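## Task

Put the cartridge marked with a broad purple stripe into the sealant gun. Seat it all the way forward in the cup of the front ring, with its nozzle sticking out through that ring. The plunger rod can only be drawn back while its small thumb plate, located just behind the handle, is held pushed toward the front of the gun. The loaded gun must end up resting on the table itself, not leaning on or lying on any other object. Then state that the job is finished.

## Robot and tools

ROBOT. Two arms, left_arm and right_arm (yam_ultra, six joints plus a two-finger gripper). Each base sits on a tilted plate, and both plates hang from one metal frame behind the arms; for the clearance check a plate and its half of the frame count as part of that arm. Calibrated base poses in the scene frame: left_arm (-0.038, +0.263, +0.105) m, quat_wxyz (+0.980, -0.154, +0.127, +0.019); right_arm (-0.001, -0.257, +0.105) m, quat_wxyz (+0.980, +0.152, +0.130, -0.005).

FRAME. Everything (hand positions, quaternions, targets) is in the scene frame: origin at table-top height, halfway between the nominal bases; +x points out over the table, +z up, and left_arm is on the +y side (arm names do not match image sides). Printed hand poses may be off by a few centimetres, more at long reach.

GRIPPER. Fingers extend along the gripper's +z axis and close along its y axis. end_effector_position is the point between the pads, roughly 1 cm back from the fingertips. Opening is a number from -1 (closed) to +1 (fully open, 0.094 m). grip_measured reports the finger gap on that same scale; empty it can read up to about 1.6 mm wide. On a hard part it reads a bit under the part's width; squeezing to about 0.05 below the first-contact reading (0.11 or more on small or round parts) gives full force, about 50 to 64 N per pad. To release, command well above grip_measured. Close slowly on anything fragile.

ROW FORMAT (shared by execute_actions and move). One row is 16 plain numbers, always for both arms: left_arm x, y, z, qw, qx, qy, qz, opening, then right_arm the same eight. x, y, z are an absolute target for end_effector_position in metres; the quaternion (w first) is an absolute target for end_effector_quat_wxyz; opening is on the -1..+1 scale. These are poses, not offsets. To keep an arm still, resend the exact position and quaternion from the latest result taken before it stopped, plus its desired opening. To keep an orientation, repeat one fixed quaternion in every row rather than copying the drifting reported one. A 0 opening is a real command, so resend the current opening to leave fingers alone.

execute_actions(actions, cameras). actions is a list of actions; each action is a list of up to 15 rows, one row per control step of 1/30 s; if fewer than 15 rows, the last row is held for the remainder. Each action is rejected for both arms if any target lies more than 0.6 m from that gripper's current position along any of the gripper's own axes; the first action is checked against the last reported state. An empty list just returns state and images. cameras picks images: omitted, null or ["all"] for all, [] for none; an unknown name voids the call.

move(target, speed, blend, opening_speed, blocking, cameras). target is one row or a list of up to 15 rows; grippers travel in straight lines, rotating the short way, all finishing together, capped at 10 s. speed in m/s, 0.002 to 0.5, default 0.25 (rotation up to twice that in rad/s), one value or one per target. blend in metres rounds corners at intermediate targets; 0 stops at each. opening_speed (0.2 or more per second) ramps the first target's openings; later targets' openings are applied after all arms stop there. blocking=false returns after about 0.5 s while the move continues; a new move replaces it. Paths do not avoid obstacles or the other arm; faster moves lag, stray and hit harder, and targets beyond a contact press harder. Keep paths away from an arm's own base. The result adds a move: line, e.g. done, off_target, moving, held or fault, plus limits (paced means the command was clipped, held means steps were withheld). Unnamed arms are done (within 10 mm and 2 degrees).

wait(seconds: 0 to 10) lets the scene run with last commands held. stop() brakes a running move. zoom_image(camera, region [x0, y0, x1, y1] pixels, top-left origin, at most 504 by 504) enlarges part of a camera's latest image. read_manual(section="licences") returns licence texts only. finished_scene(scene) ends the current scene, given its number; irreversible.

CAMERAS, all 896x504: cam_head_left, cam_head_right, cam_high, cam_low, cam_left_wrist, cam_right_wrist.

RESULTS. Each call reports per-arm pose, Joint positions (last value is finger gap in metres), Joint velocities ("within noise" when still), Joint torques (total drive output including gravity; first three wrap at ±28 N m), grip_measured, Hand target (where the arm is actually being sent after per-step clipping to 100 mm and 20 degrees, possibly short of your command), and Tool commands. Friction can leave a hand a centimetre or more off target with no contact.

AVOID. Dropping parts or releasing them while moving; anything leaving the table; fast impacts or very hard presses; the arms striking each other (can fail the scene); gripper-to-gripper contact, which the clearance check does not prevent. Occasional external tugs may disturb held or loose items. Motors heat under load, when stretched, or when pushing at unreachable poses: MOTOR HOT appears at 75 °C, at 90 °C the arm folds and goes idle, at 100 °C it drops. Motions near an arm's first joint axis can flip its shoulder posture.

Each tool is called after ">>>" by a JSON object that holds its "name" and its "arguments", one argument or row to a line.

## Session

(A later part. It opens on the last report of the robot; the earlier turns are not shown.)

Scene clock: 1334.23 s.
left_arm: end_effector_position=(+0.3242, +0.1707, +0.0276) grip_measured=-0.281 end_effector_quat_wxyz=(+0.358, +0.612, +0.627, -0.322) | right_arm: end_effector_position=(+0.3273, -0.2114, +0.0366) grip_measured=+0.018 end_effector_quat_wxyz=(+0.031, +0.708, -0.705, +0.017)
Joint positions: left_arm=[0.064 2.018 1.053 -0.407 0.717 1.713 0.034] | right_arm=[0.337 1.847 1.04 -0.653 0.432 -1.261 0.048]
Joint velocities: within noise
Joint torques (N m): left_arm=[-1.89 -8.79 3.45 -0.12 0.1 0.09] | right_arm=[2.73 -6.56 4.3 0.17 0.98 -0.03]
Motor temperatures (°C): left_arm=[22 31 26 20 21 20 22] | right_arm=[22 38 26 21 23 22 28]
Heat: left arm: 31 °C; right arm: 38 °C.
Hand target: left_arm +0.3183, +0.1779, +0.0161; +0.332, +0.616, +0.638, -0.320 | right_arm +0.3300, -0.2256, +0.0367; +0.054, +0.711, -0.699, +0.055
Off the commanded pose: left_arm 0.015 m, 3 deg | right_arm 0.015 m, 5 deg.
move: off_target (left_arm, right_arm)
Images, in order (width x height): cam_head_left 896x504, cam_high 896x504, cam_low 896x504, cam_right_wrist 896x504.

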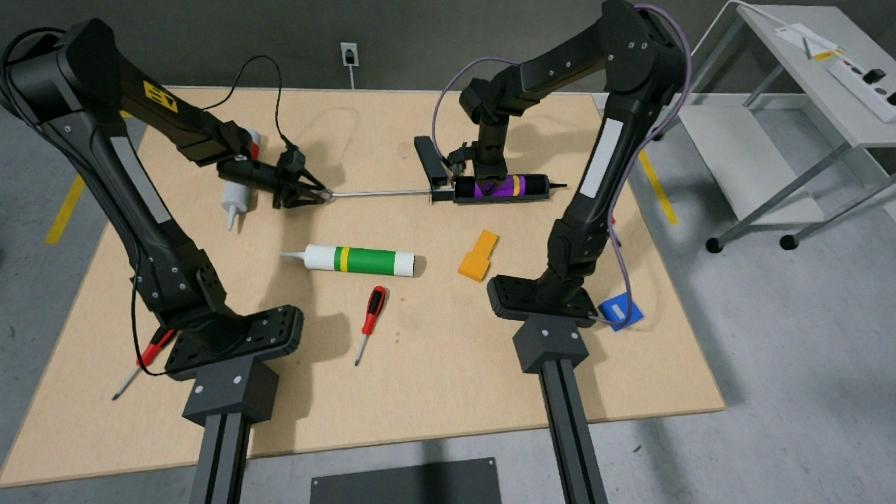

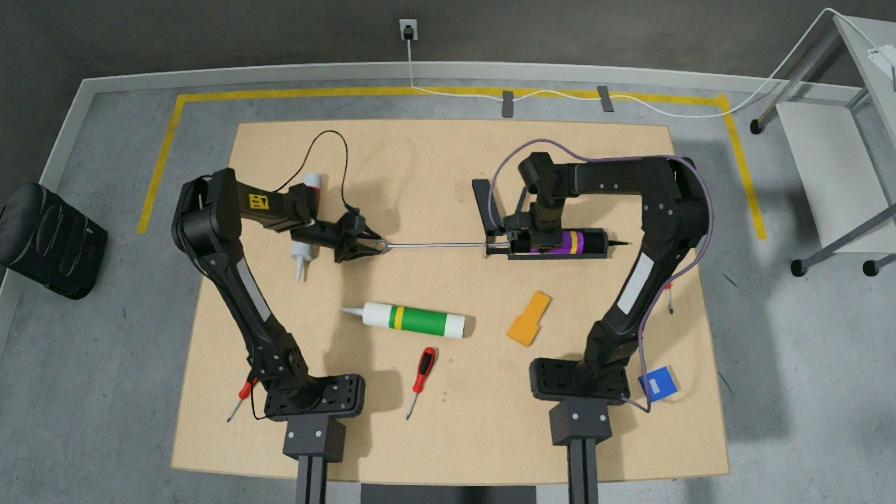

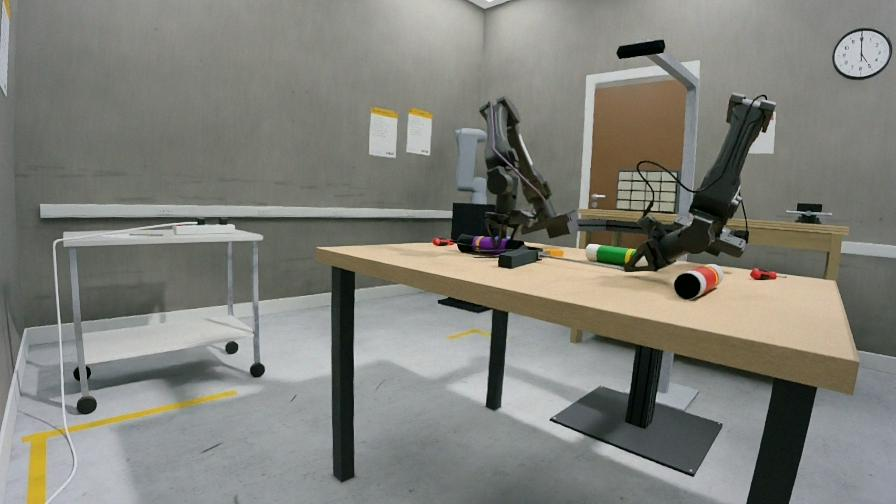

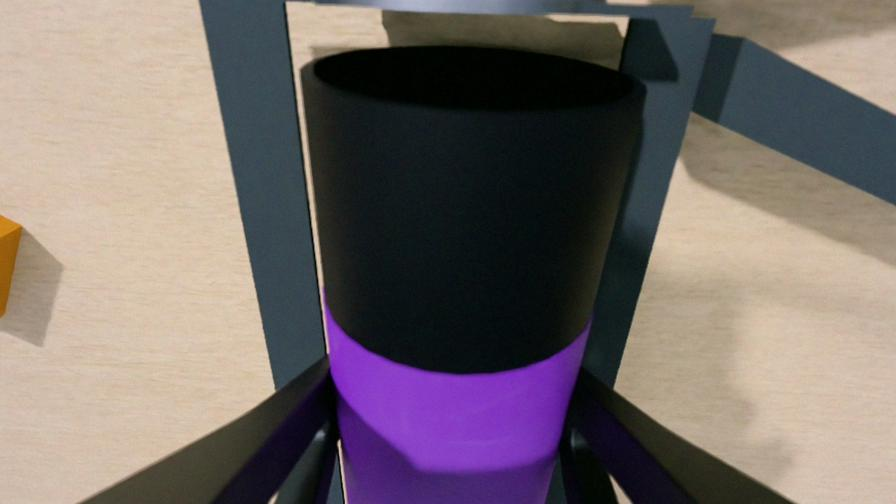

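>>> {"name": "move", "arguments": {
  "target": [0.3185,0.1930,0.0155,0.3319,0.6164,0.6383,-0.3205,-0.35,0.3310,-0.2360,0.0380,-0.0480,-0.7117,0.6993,-0.0488,-0.25],
  "speed": 0.03,
  "cameras": ["cam_head_left","cam_high","cam_right_wrist","cam_low"]
}}

>>> {"name": "zoom_image", "arguments": {
  "camera": "cam_high",
  "region": [475, 220, 635, 280]
}}

>>> {"name": "zoom_image", "arguments": {
  "camera": "cam_low",
  "region": [452, 211, 562, 271]
}}

>>> {"name": "zoom_image", "arguments": {
  "camera": "cam_head_left",
  "region": [425, 160, 565, 215]
}}

Scene clock: 1342.60 s.
left_arm: end_effector_position=(+0.3222, +0.1764, +0.0283) grip_measured=-0.282 end_effector_quat_wxyz=(+0.358, +0.612, +0.625, -0.327) | right_arm: end_effector_position=(+0.3276, -0.2076, +0.0354) grip_measured=+0.018 end_effector_quat_wxyz=(+0.022, +0.712, -0.702, +0.003)
Joint positions: left_arm=[0.083 2.018 1.063 -0.444 0.726 1.745 0.034] | right_arm=[0.33 1.847 1.04 -0.644 0.399 -1.281 0.048]
Joint velocities: within noise
Joint torques (N m): left_arm=[0.13 -9.02 4.3 -0.34 0.08 0.3] | right_arm=[0.79 -8.94 3.37 0.11 1.06 -0.22]
Motor temperatures (°C): left_arm=[22 31 26 20 21 20 22] | right_arm=[22 39 26 21 23 22 28]
Heat: left arm: 31 °C; right arm: 39 °C.
Hand target: left_arm +0.3179, +0.1925, +0.0162; +0.332, +0.616, +0.638, -0.321 | right_arm +0.3305, -0.2347, +0.0385; +0.049, +0.711, -0.699, +0.047
Off the commanded pose: left_arm 0.021 m, 3 deg | right_arm 0.029 m, 6 deg.
move: off_target (left_arm, right_arm)
Images, in order (width x height): cam_head_left 896x504, cam_high 896x504, cam_low 896x504, cam_right_wrist 896x504.

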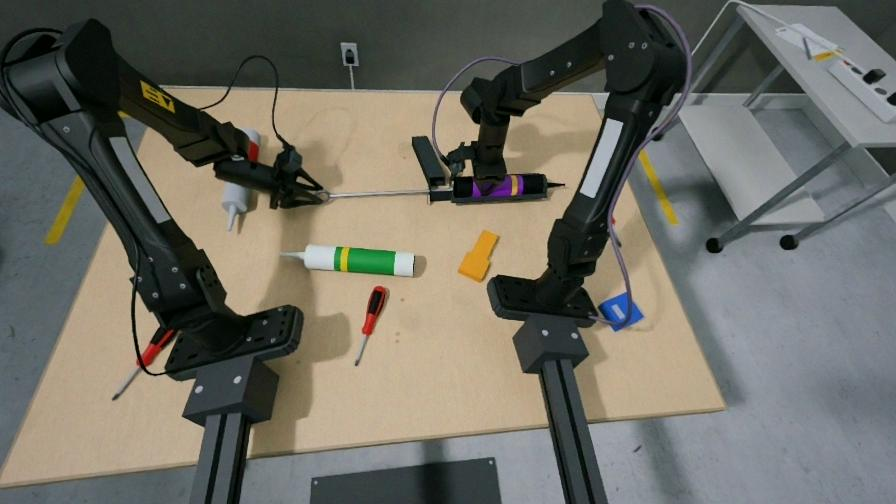

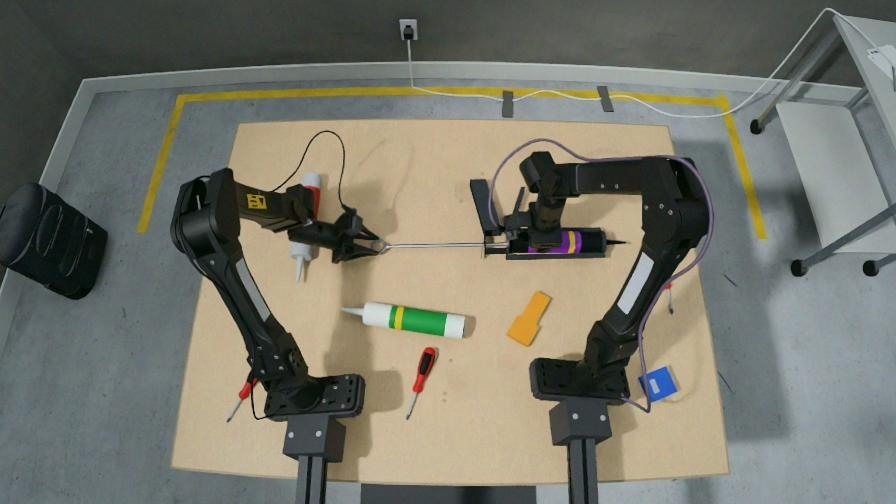

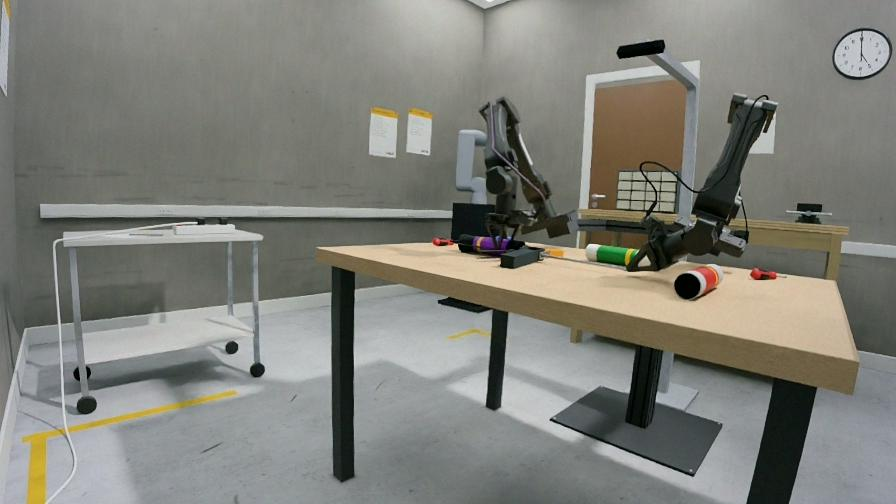

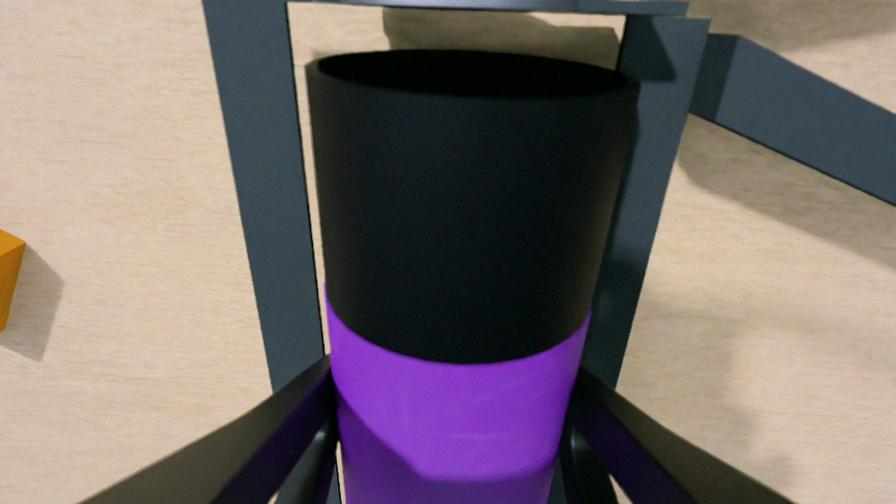

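Scaled by 3.150 from the camera's 896x504 image, which has a finer 1280x720 frame.

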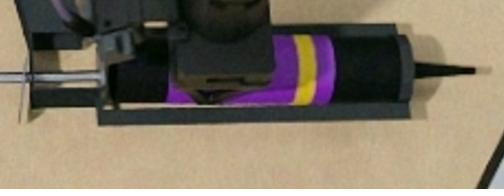

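Scaled by 4.582 from the camera's 896x504 image, which has a finer 1280x720 frame.

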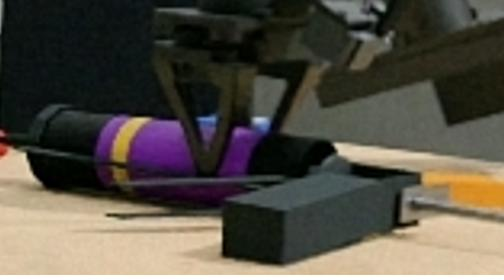

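Scaled by 3.600 from the camera's 896x504 image, which has a finer 1280x720 frame.

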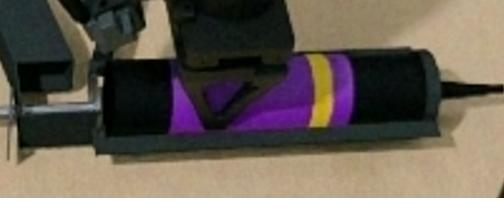

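>>> {"name": "zoom_image", "arguments": {
  "camera": "cam_high",
  "region": [580, 220, 630, 265]
}}

>>> {"name": "zoom_image", "arguments": {
  "camera": "cam_head_left",
  "region": [515, 165, 565, 210]
}}

>>> {"name": "zoom_image", "arguments": {
  "camera": "cam_high",
  "region": [480, 220, 530, 265]
}}

Scaled by 10.080 from the camera's 896x504 image, which has a finer 1280x720 frame.

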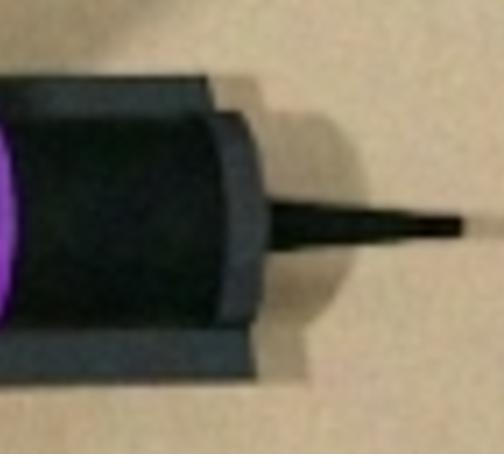

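Scaled by 10.080 from the camera's 896x504 image, which has a finer 1280x720 frame.

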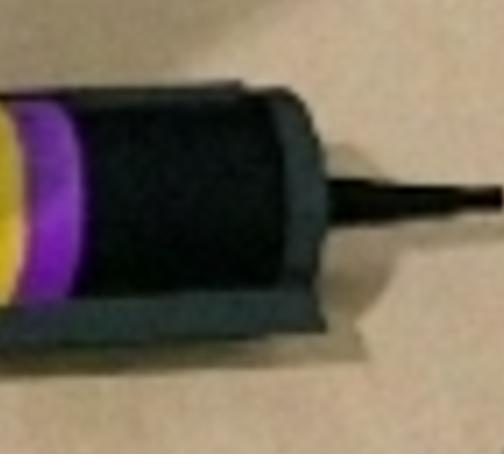

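Scaled by 10.080 from the camera's 896x504 image, which has a finer 1280x720 frame.

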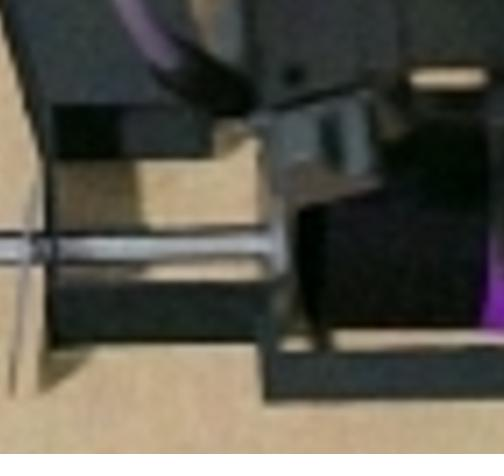

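>>> {"name": "move", "arguments": {
  "target": [0.3185,0.2080,0.0155,0.3319,0.6164,0.6383,-0.3205,-0.35,0.3310,-0.2500,0.0400,-0.0400,-0.7121,0.6998,-0.0405,-0.25],
  "speed": 0.04,
  "cameras": ["cam_head_left","cam_high","cam_right_wrist","cam_low"]
}}

>>> {"name": "zoom_image", "arguments": {
  "camera": "cam_high",
  "region": [580, 220, 630, 265]
}}

>>> {"name": "zoom_image", "arguments": {
  "camera": "cam_high",
  "region": [480, 220, 530, 265]
}}

>>> {"name": "zoom_image", "arguments": {
  "camera": "cam_low",
  "region": [452, 211, 562, 271]
}}

Scene clock: 1362.33 s.
left_arm: end_effector_position=(+0.3160, +0.1835, +0.0321) grip_measured=-0.285 end_effector_quat_wxyz=(+0.358, +0.610, +0.619, -0.342) | right_arm: end_effector_position=(+0.3268, -0.2048, +0.0366) grip_measured=+0.018 end_effector_quat_wxyz=(-0.005, +0.717, -0.696, -0.029)
Joint positions: left_arm=[0.111 2.018 1.079 -0.519 0.75 1.799 0.034] | right_arm=[0.295 1.819 1.025 -0.628 0.311 -1.34 0.048]
Joint velocities: within noise
Joint torques (N m): left_arm=[1.52 -9.14 4.88 -0.31 -0.12 0.28] | right_arm=[-0.2 -10.03 3.29 0 1.56 -0.13]
Motor temperatures (°C): left_arm=[22 31 26 20 21 20 22] | right_arm=[22 41 26 21 23 22 28]
Heat: left arm: 31 °C; right arm: 41 °C.
Hand target: left_arm +0.3175, +0.2076, +0.0166; +0.332, +0.616, +0.639, -0.321 | right_arm +0.3301, -0.2471, +0.0410; +0.041, +0.712, -0.700, +0.036
Off the commanded pose: left_arm 0.030 m, 4 deg | right_arm 0.045 m, 10 deg.
move: off_target (left_arm, right_arm)
Images, in order (width x height): cam_head_left 896x504, cam_high 896x504, cam_low 896x504, cam_right_wrist 896x504.

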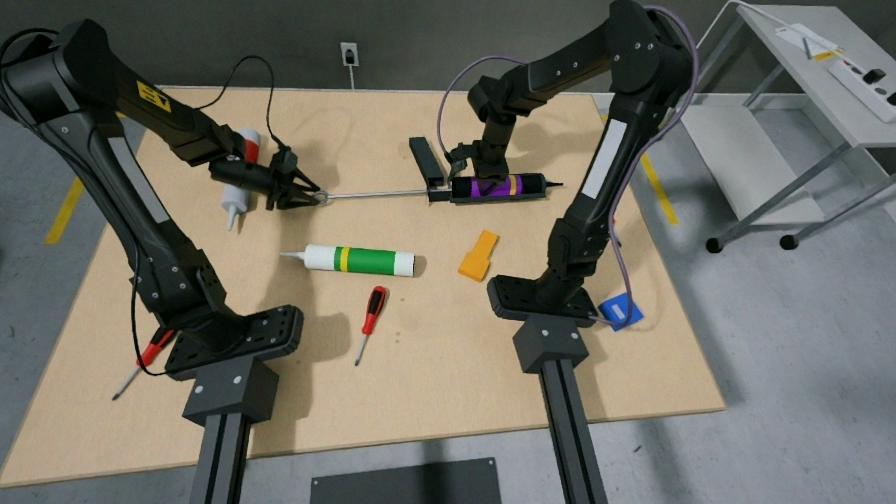

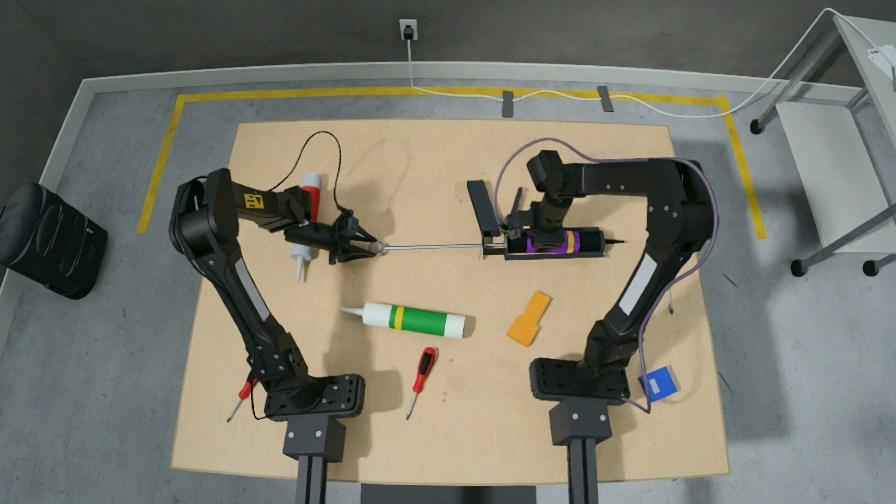

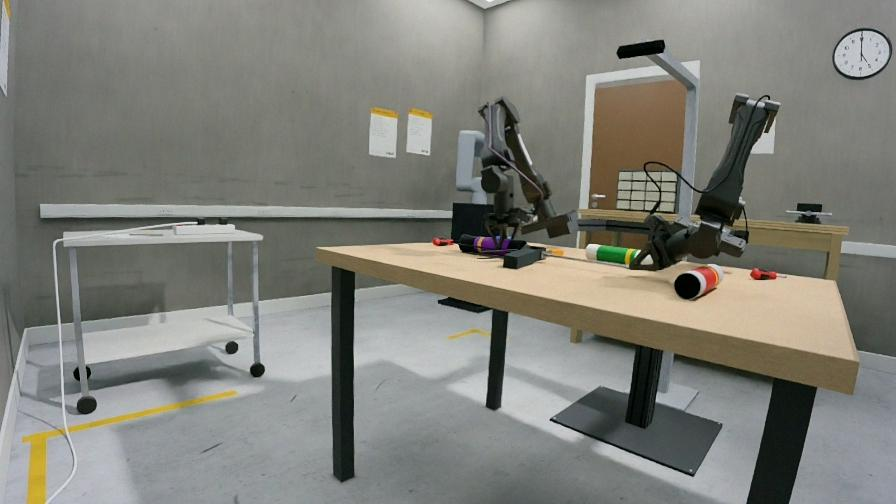

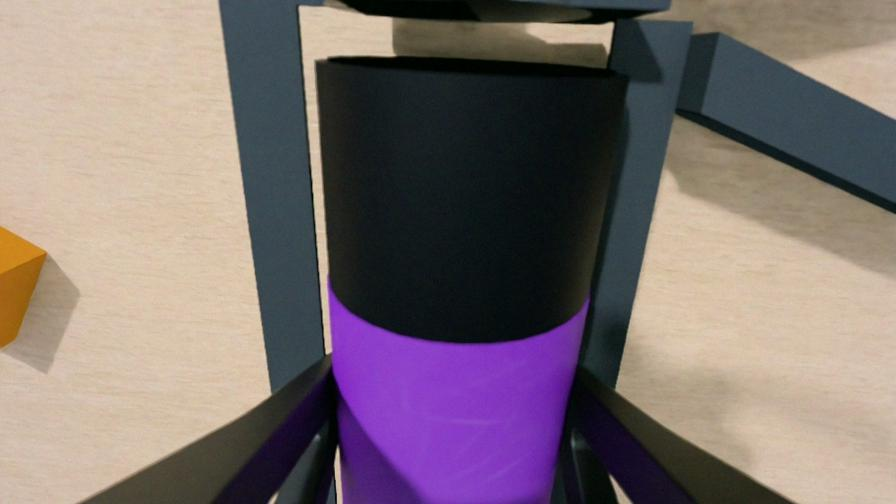

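Scaled by 10.080 from the camera's 896x504 image, which has a finer 1280x720 frame.

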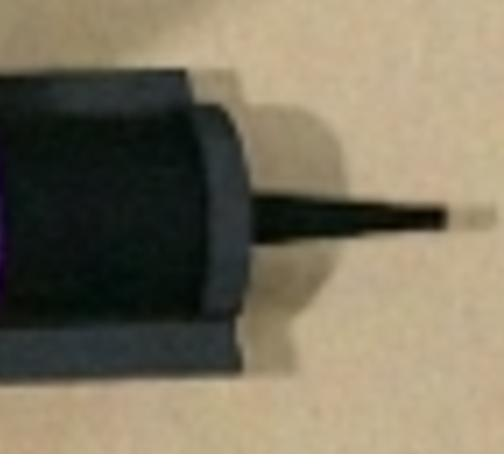

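Scaled by 10.080 from the camera's 896x504 image, which has a finer 1280x720 frame.

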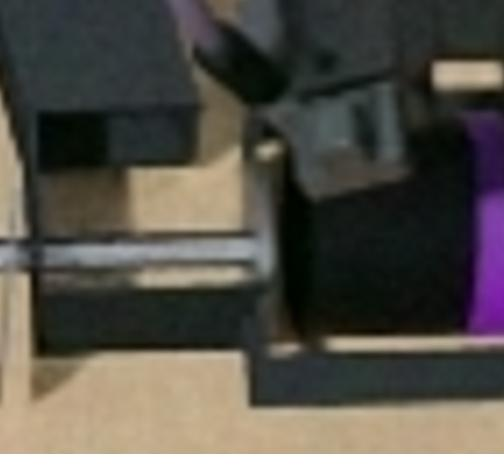

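Scaled by 4.582 from the camera's 896x504 image, which has a finer 1280x720 frame.

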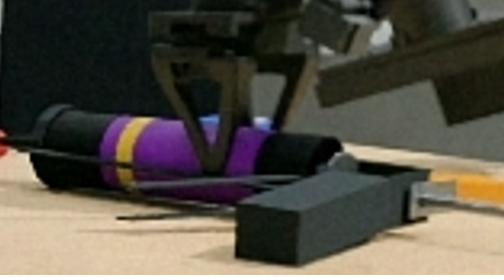

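>>> {"name": "zoom_image", "arguments": {
  "camera": "cam_high",
  "region": [335, 290, 385, 335]
}}

>>> {"name": "zoom_image", "arguments": {
  "camera": "cam_high",
  "region": [475, 220, 635, 280]
}}

Scaled by 10.080 from the camera's 896x504 image, which has a finer 1280x720 frame.

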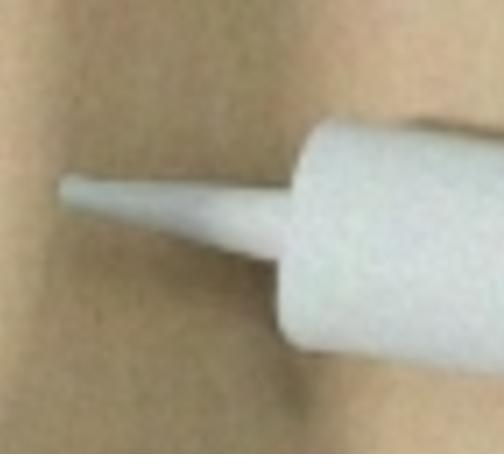

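Scaled by 3.150 from the camera's 896x504 image, which has a finer 1280x720 frame.

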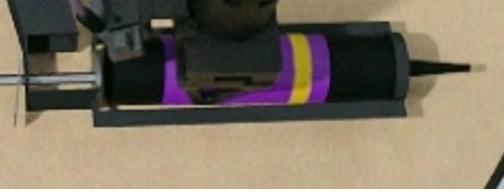

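>>> {"name": "move", "arguments": {
  "target": [0.3185,0.1930,0.0155,0.3319,0.6164,0.6383,-0.3205,-0.35,0.3300,-0.2180,0.0300,-0.0550,-0.7111,0.6987,-0.0560,-0.25],
  "speed": 0.04,
  "cameras": ["cam_head_left","cam_high","cam_right_wrist","cam_low"]
}}

>>> {"name": "zoom_image", "arguments": {
  "camera": "cam_high",
  "region": [580, 220, 630, 265]
}}

>>> {"name": "zoom_image", "arguments": {
  "camera": "cam_high",
  "region": [480, 220, 530, 265]
}}

>>> {"name": "zoom_image", "arguments": {
  "camera": "cam_low",
  "region": [452, 211, 562, 271]
}}

Scene clock: 1425.77 s.
left_arm: end_effector_position=(+0.3182, +0.1859, +0.0281) grip_measured=-0.285 end_effector_quat_wxyz=(+0.353, +0.617, +0.621, -0.330) | right_arm: end_effector_position=(+0.3261, -0.1986, +0.0343) grip_measured=+0.018 end_effector_quat_wxyz=(+0.019, +0.716, -0.698, +0.016)
Joint positions: left_arm=[0.11 2.018 1.08 -0.504 0.726 1.798 0.034] | right_arm=[0.366 1.857 1.025 -0.617 0.424 -1.26 0.048]
Joint velocities: within noise
Joint torques (N m): left_arm=[-1.99 -8.9 3.22 0.1 0.07 -0.24] | right_arm=[1.95 -5.15 5.94 0.03 1.03 0.15]
Motor temperatures (°C): left_arm=[22 32 26 20 21 20 22] | right_arm=[22 45 26 21 26 22 28]
Heat: left arm: 32 °C; right arm: 45 °C.
Hand target: left_arm +0.3182, +0.1932, +0.0160; +0.332, +0.616, +0.638, -0.321 | right_arm +0.3298, -0.2175, +0.0311; +0.053, +0.712, -0.698, +0.055
Off the commanded pose: left_arm 0.014 m, 3 deg | right_arm 0.020 m, 6 deg.
move: off_target (left_arm, right_arm)
Images, in order (width x height): cam_head_left 896x504, cam_high 896x504, cam_low 896x504, cam_right_wrist 896x504.

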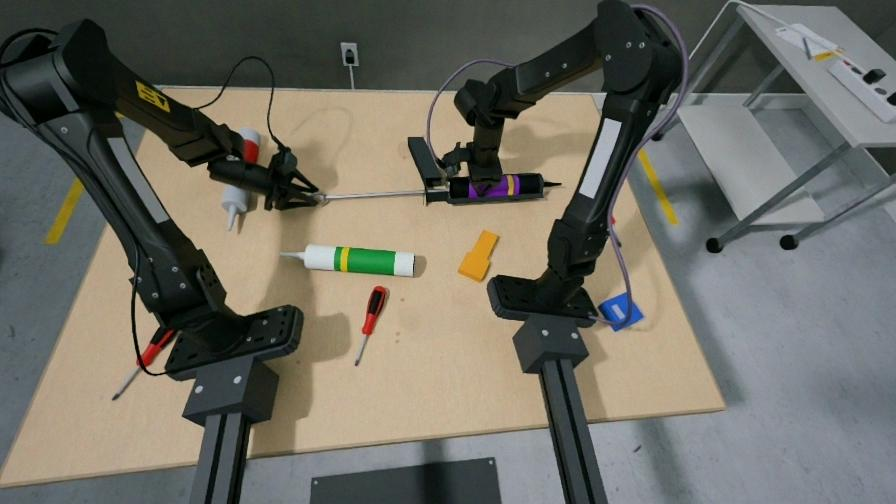

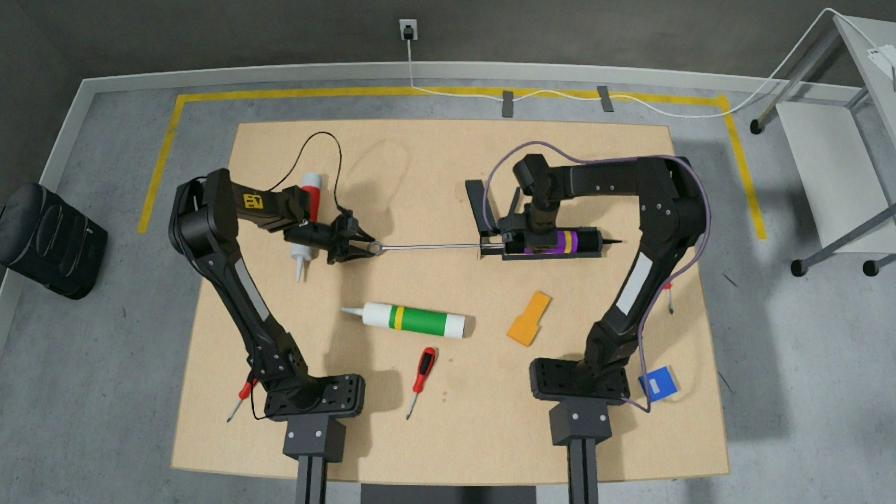

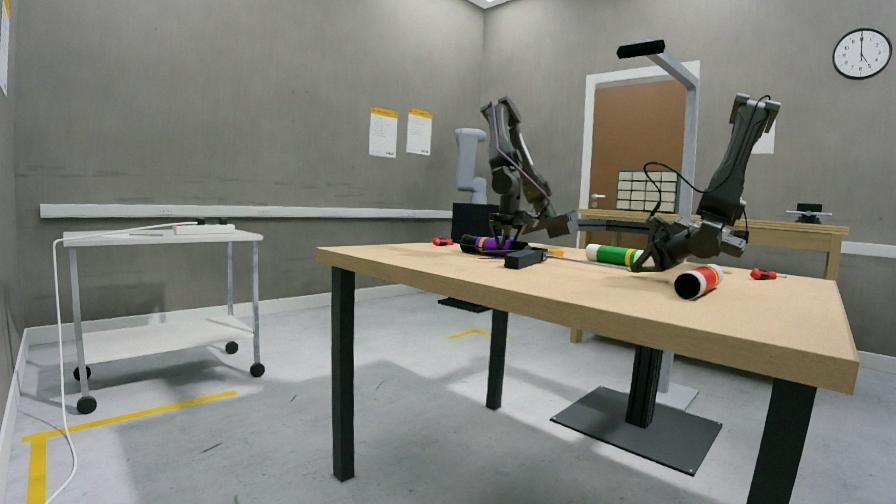

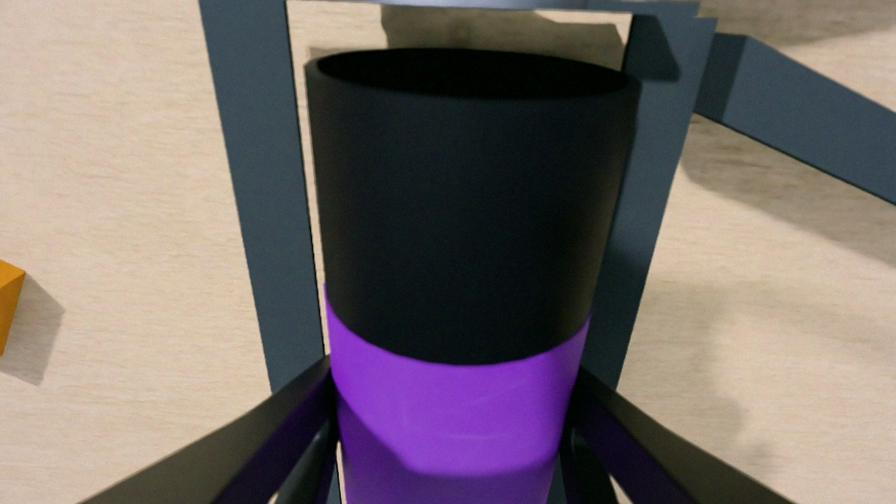

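Scaled by 10.080 from the camera's 896x504 image, which has a finer 1280x720 frame.

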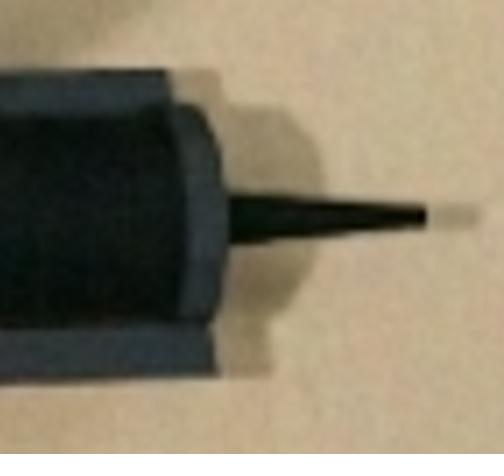

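Scaled by 10.080 from the camera's 896x504 image, which has a finer 1280x720 frame.

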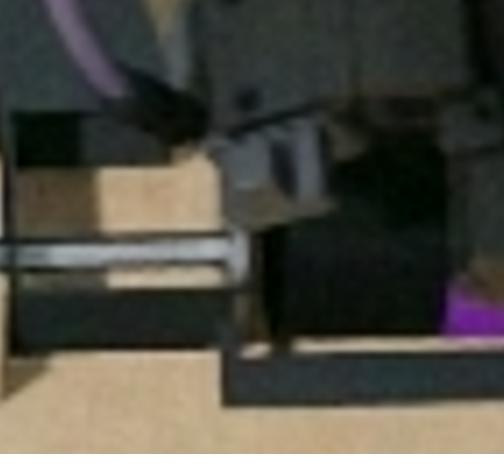

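Scaled by 4.582 from the camera's 896x504 image, which has a finer 1280x720 frame.

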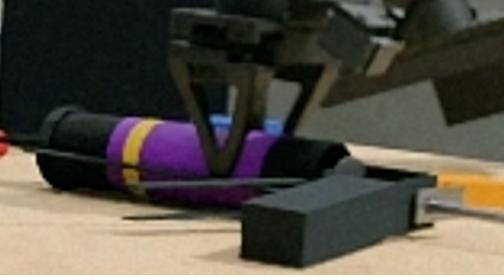

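>>> {"name": "move", "arguments": {
  "target": [0.3185,0.2030,0.0155,0.3319,0.6164,0.6383,-0.3205,-0.35,0.3300,-0.2300,0.0310,-0.0672,-0.7102,0.6977,-0.0684,-0.25],
  "speed": 0.04,
  "cameras": ["cam_head_left","cam_high","cam_right_wrist","cam_low"]
}}

>>> {"name": "zoom_image", "arguments": {
  "camera": "cam_high",
  "region": [580, 220, 630, 265]
}}

>>> {"name": "zoom_image", "arguments": {
  "camera": "cam_high",
  "region": [480, 220, 530, 265]
}}

>>> {"name": "zoom_image", "arguments": {
  "camera": "cam_low",
  "region": [452, 211, 562, 271]
}}

Scene clock: 1442.83 s.
left_arm: end_effector_position=(+0.3179, +0.1861, +0.0281) grip_measured=-0.285 end_effector_quat_wxyz=(+0.353, +0.617, +0.621, -0.330) | right_arm: end_effector_position=(+0.3262, -0.1987, +0.0343) grip_measured=+0.018 end_effector_quat_wxyz=(+0.019, +0.716, -0.698, +0.017)
Joint positions: left_arm=[0.111 2.018 1.08 -0.506 0.726 1.801 0.034] | right_arm=[0.367 1.857 1.025 -0.617 0.426 -1.26 0.048]
Joint velocities: within noise
Joint torques (N m): left_arm=[0.28 -9.01 4.42 -0.24 0.09 0.09] | right_arm=[0.8 -5.94 5.49 -0.09 1.35 0.01]
Motor temperatures (°C): left_arm=[22 32 26 20 21 20 22] | right_arm=[22 40 26 21 26 22 28]
Heat: left arm: 32 °C; right arm: 40 °C.
Hand target: left_arm +0.3179, +0.2028, +0.0161; +0.332, +0.616, +0.638, -0.321 | right_arm +0.3294, -0.2284, +0.0325; +0.065, +0.711, -0.697, +0.066
Off the commanded pose: left_arm 0.021 m, 3 deg | right_arm 0.032 m, 8 deg.
move: off_target (left_arm, right_arm)
Images, in order (width x height): cam_head_left 896x504, cam_high 896x504, cam_low 896x504, cam_right_wrist 896x504.

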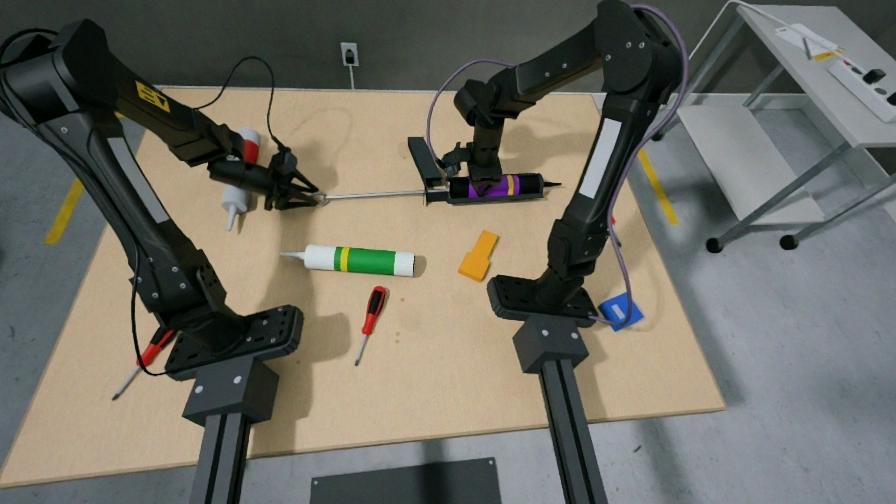

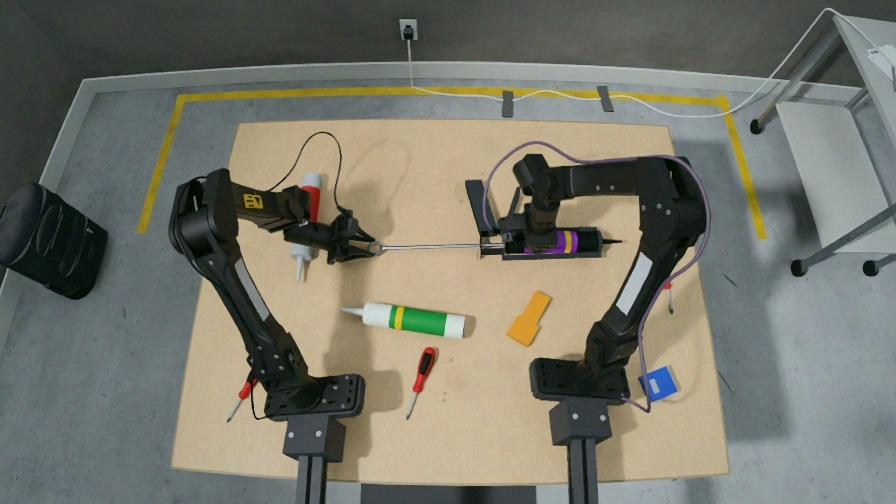

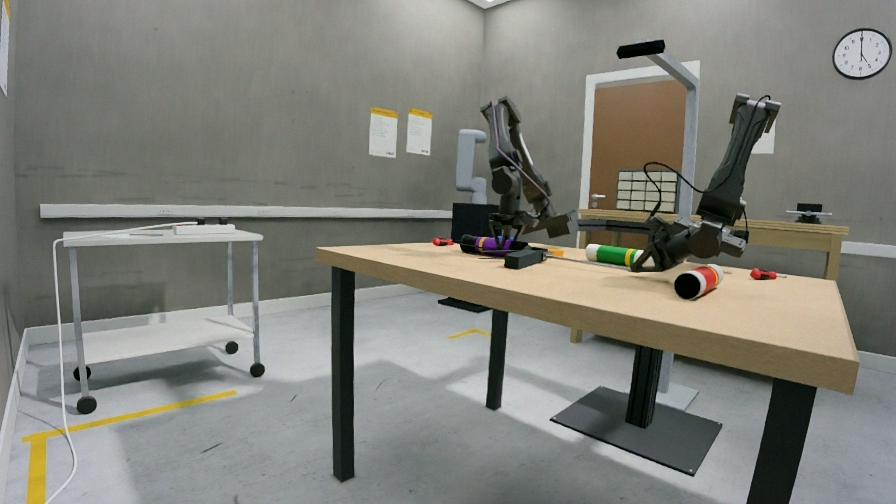

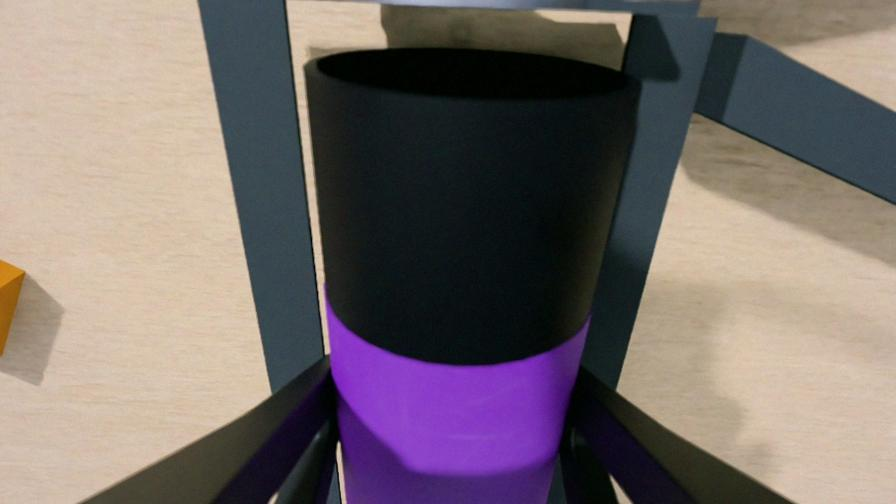

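Scaled by 10.080 from the camera's 896x504 image, which has a finer 1280x720 frame.

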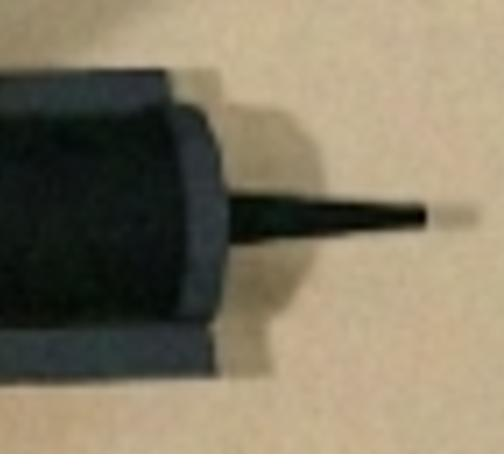

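Scaled by 10.080 from the camera's 896x504 image, which has a finer 1280x720 frame.

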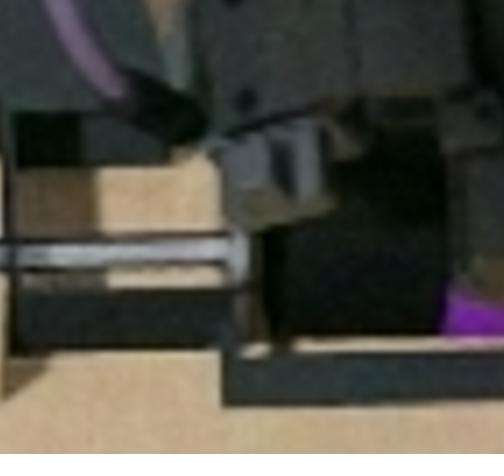

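Scaled by 4.582 from the camera's 896x504 image, which has a finer 1280x720 frame.

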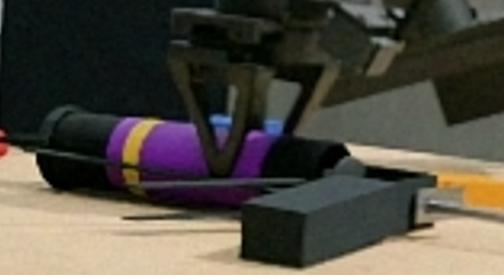

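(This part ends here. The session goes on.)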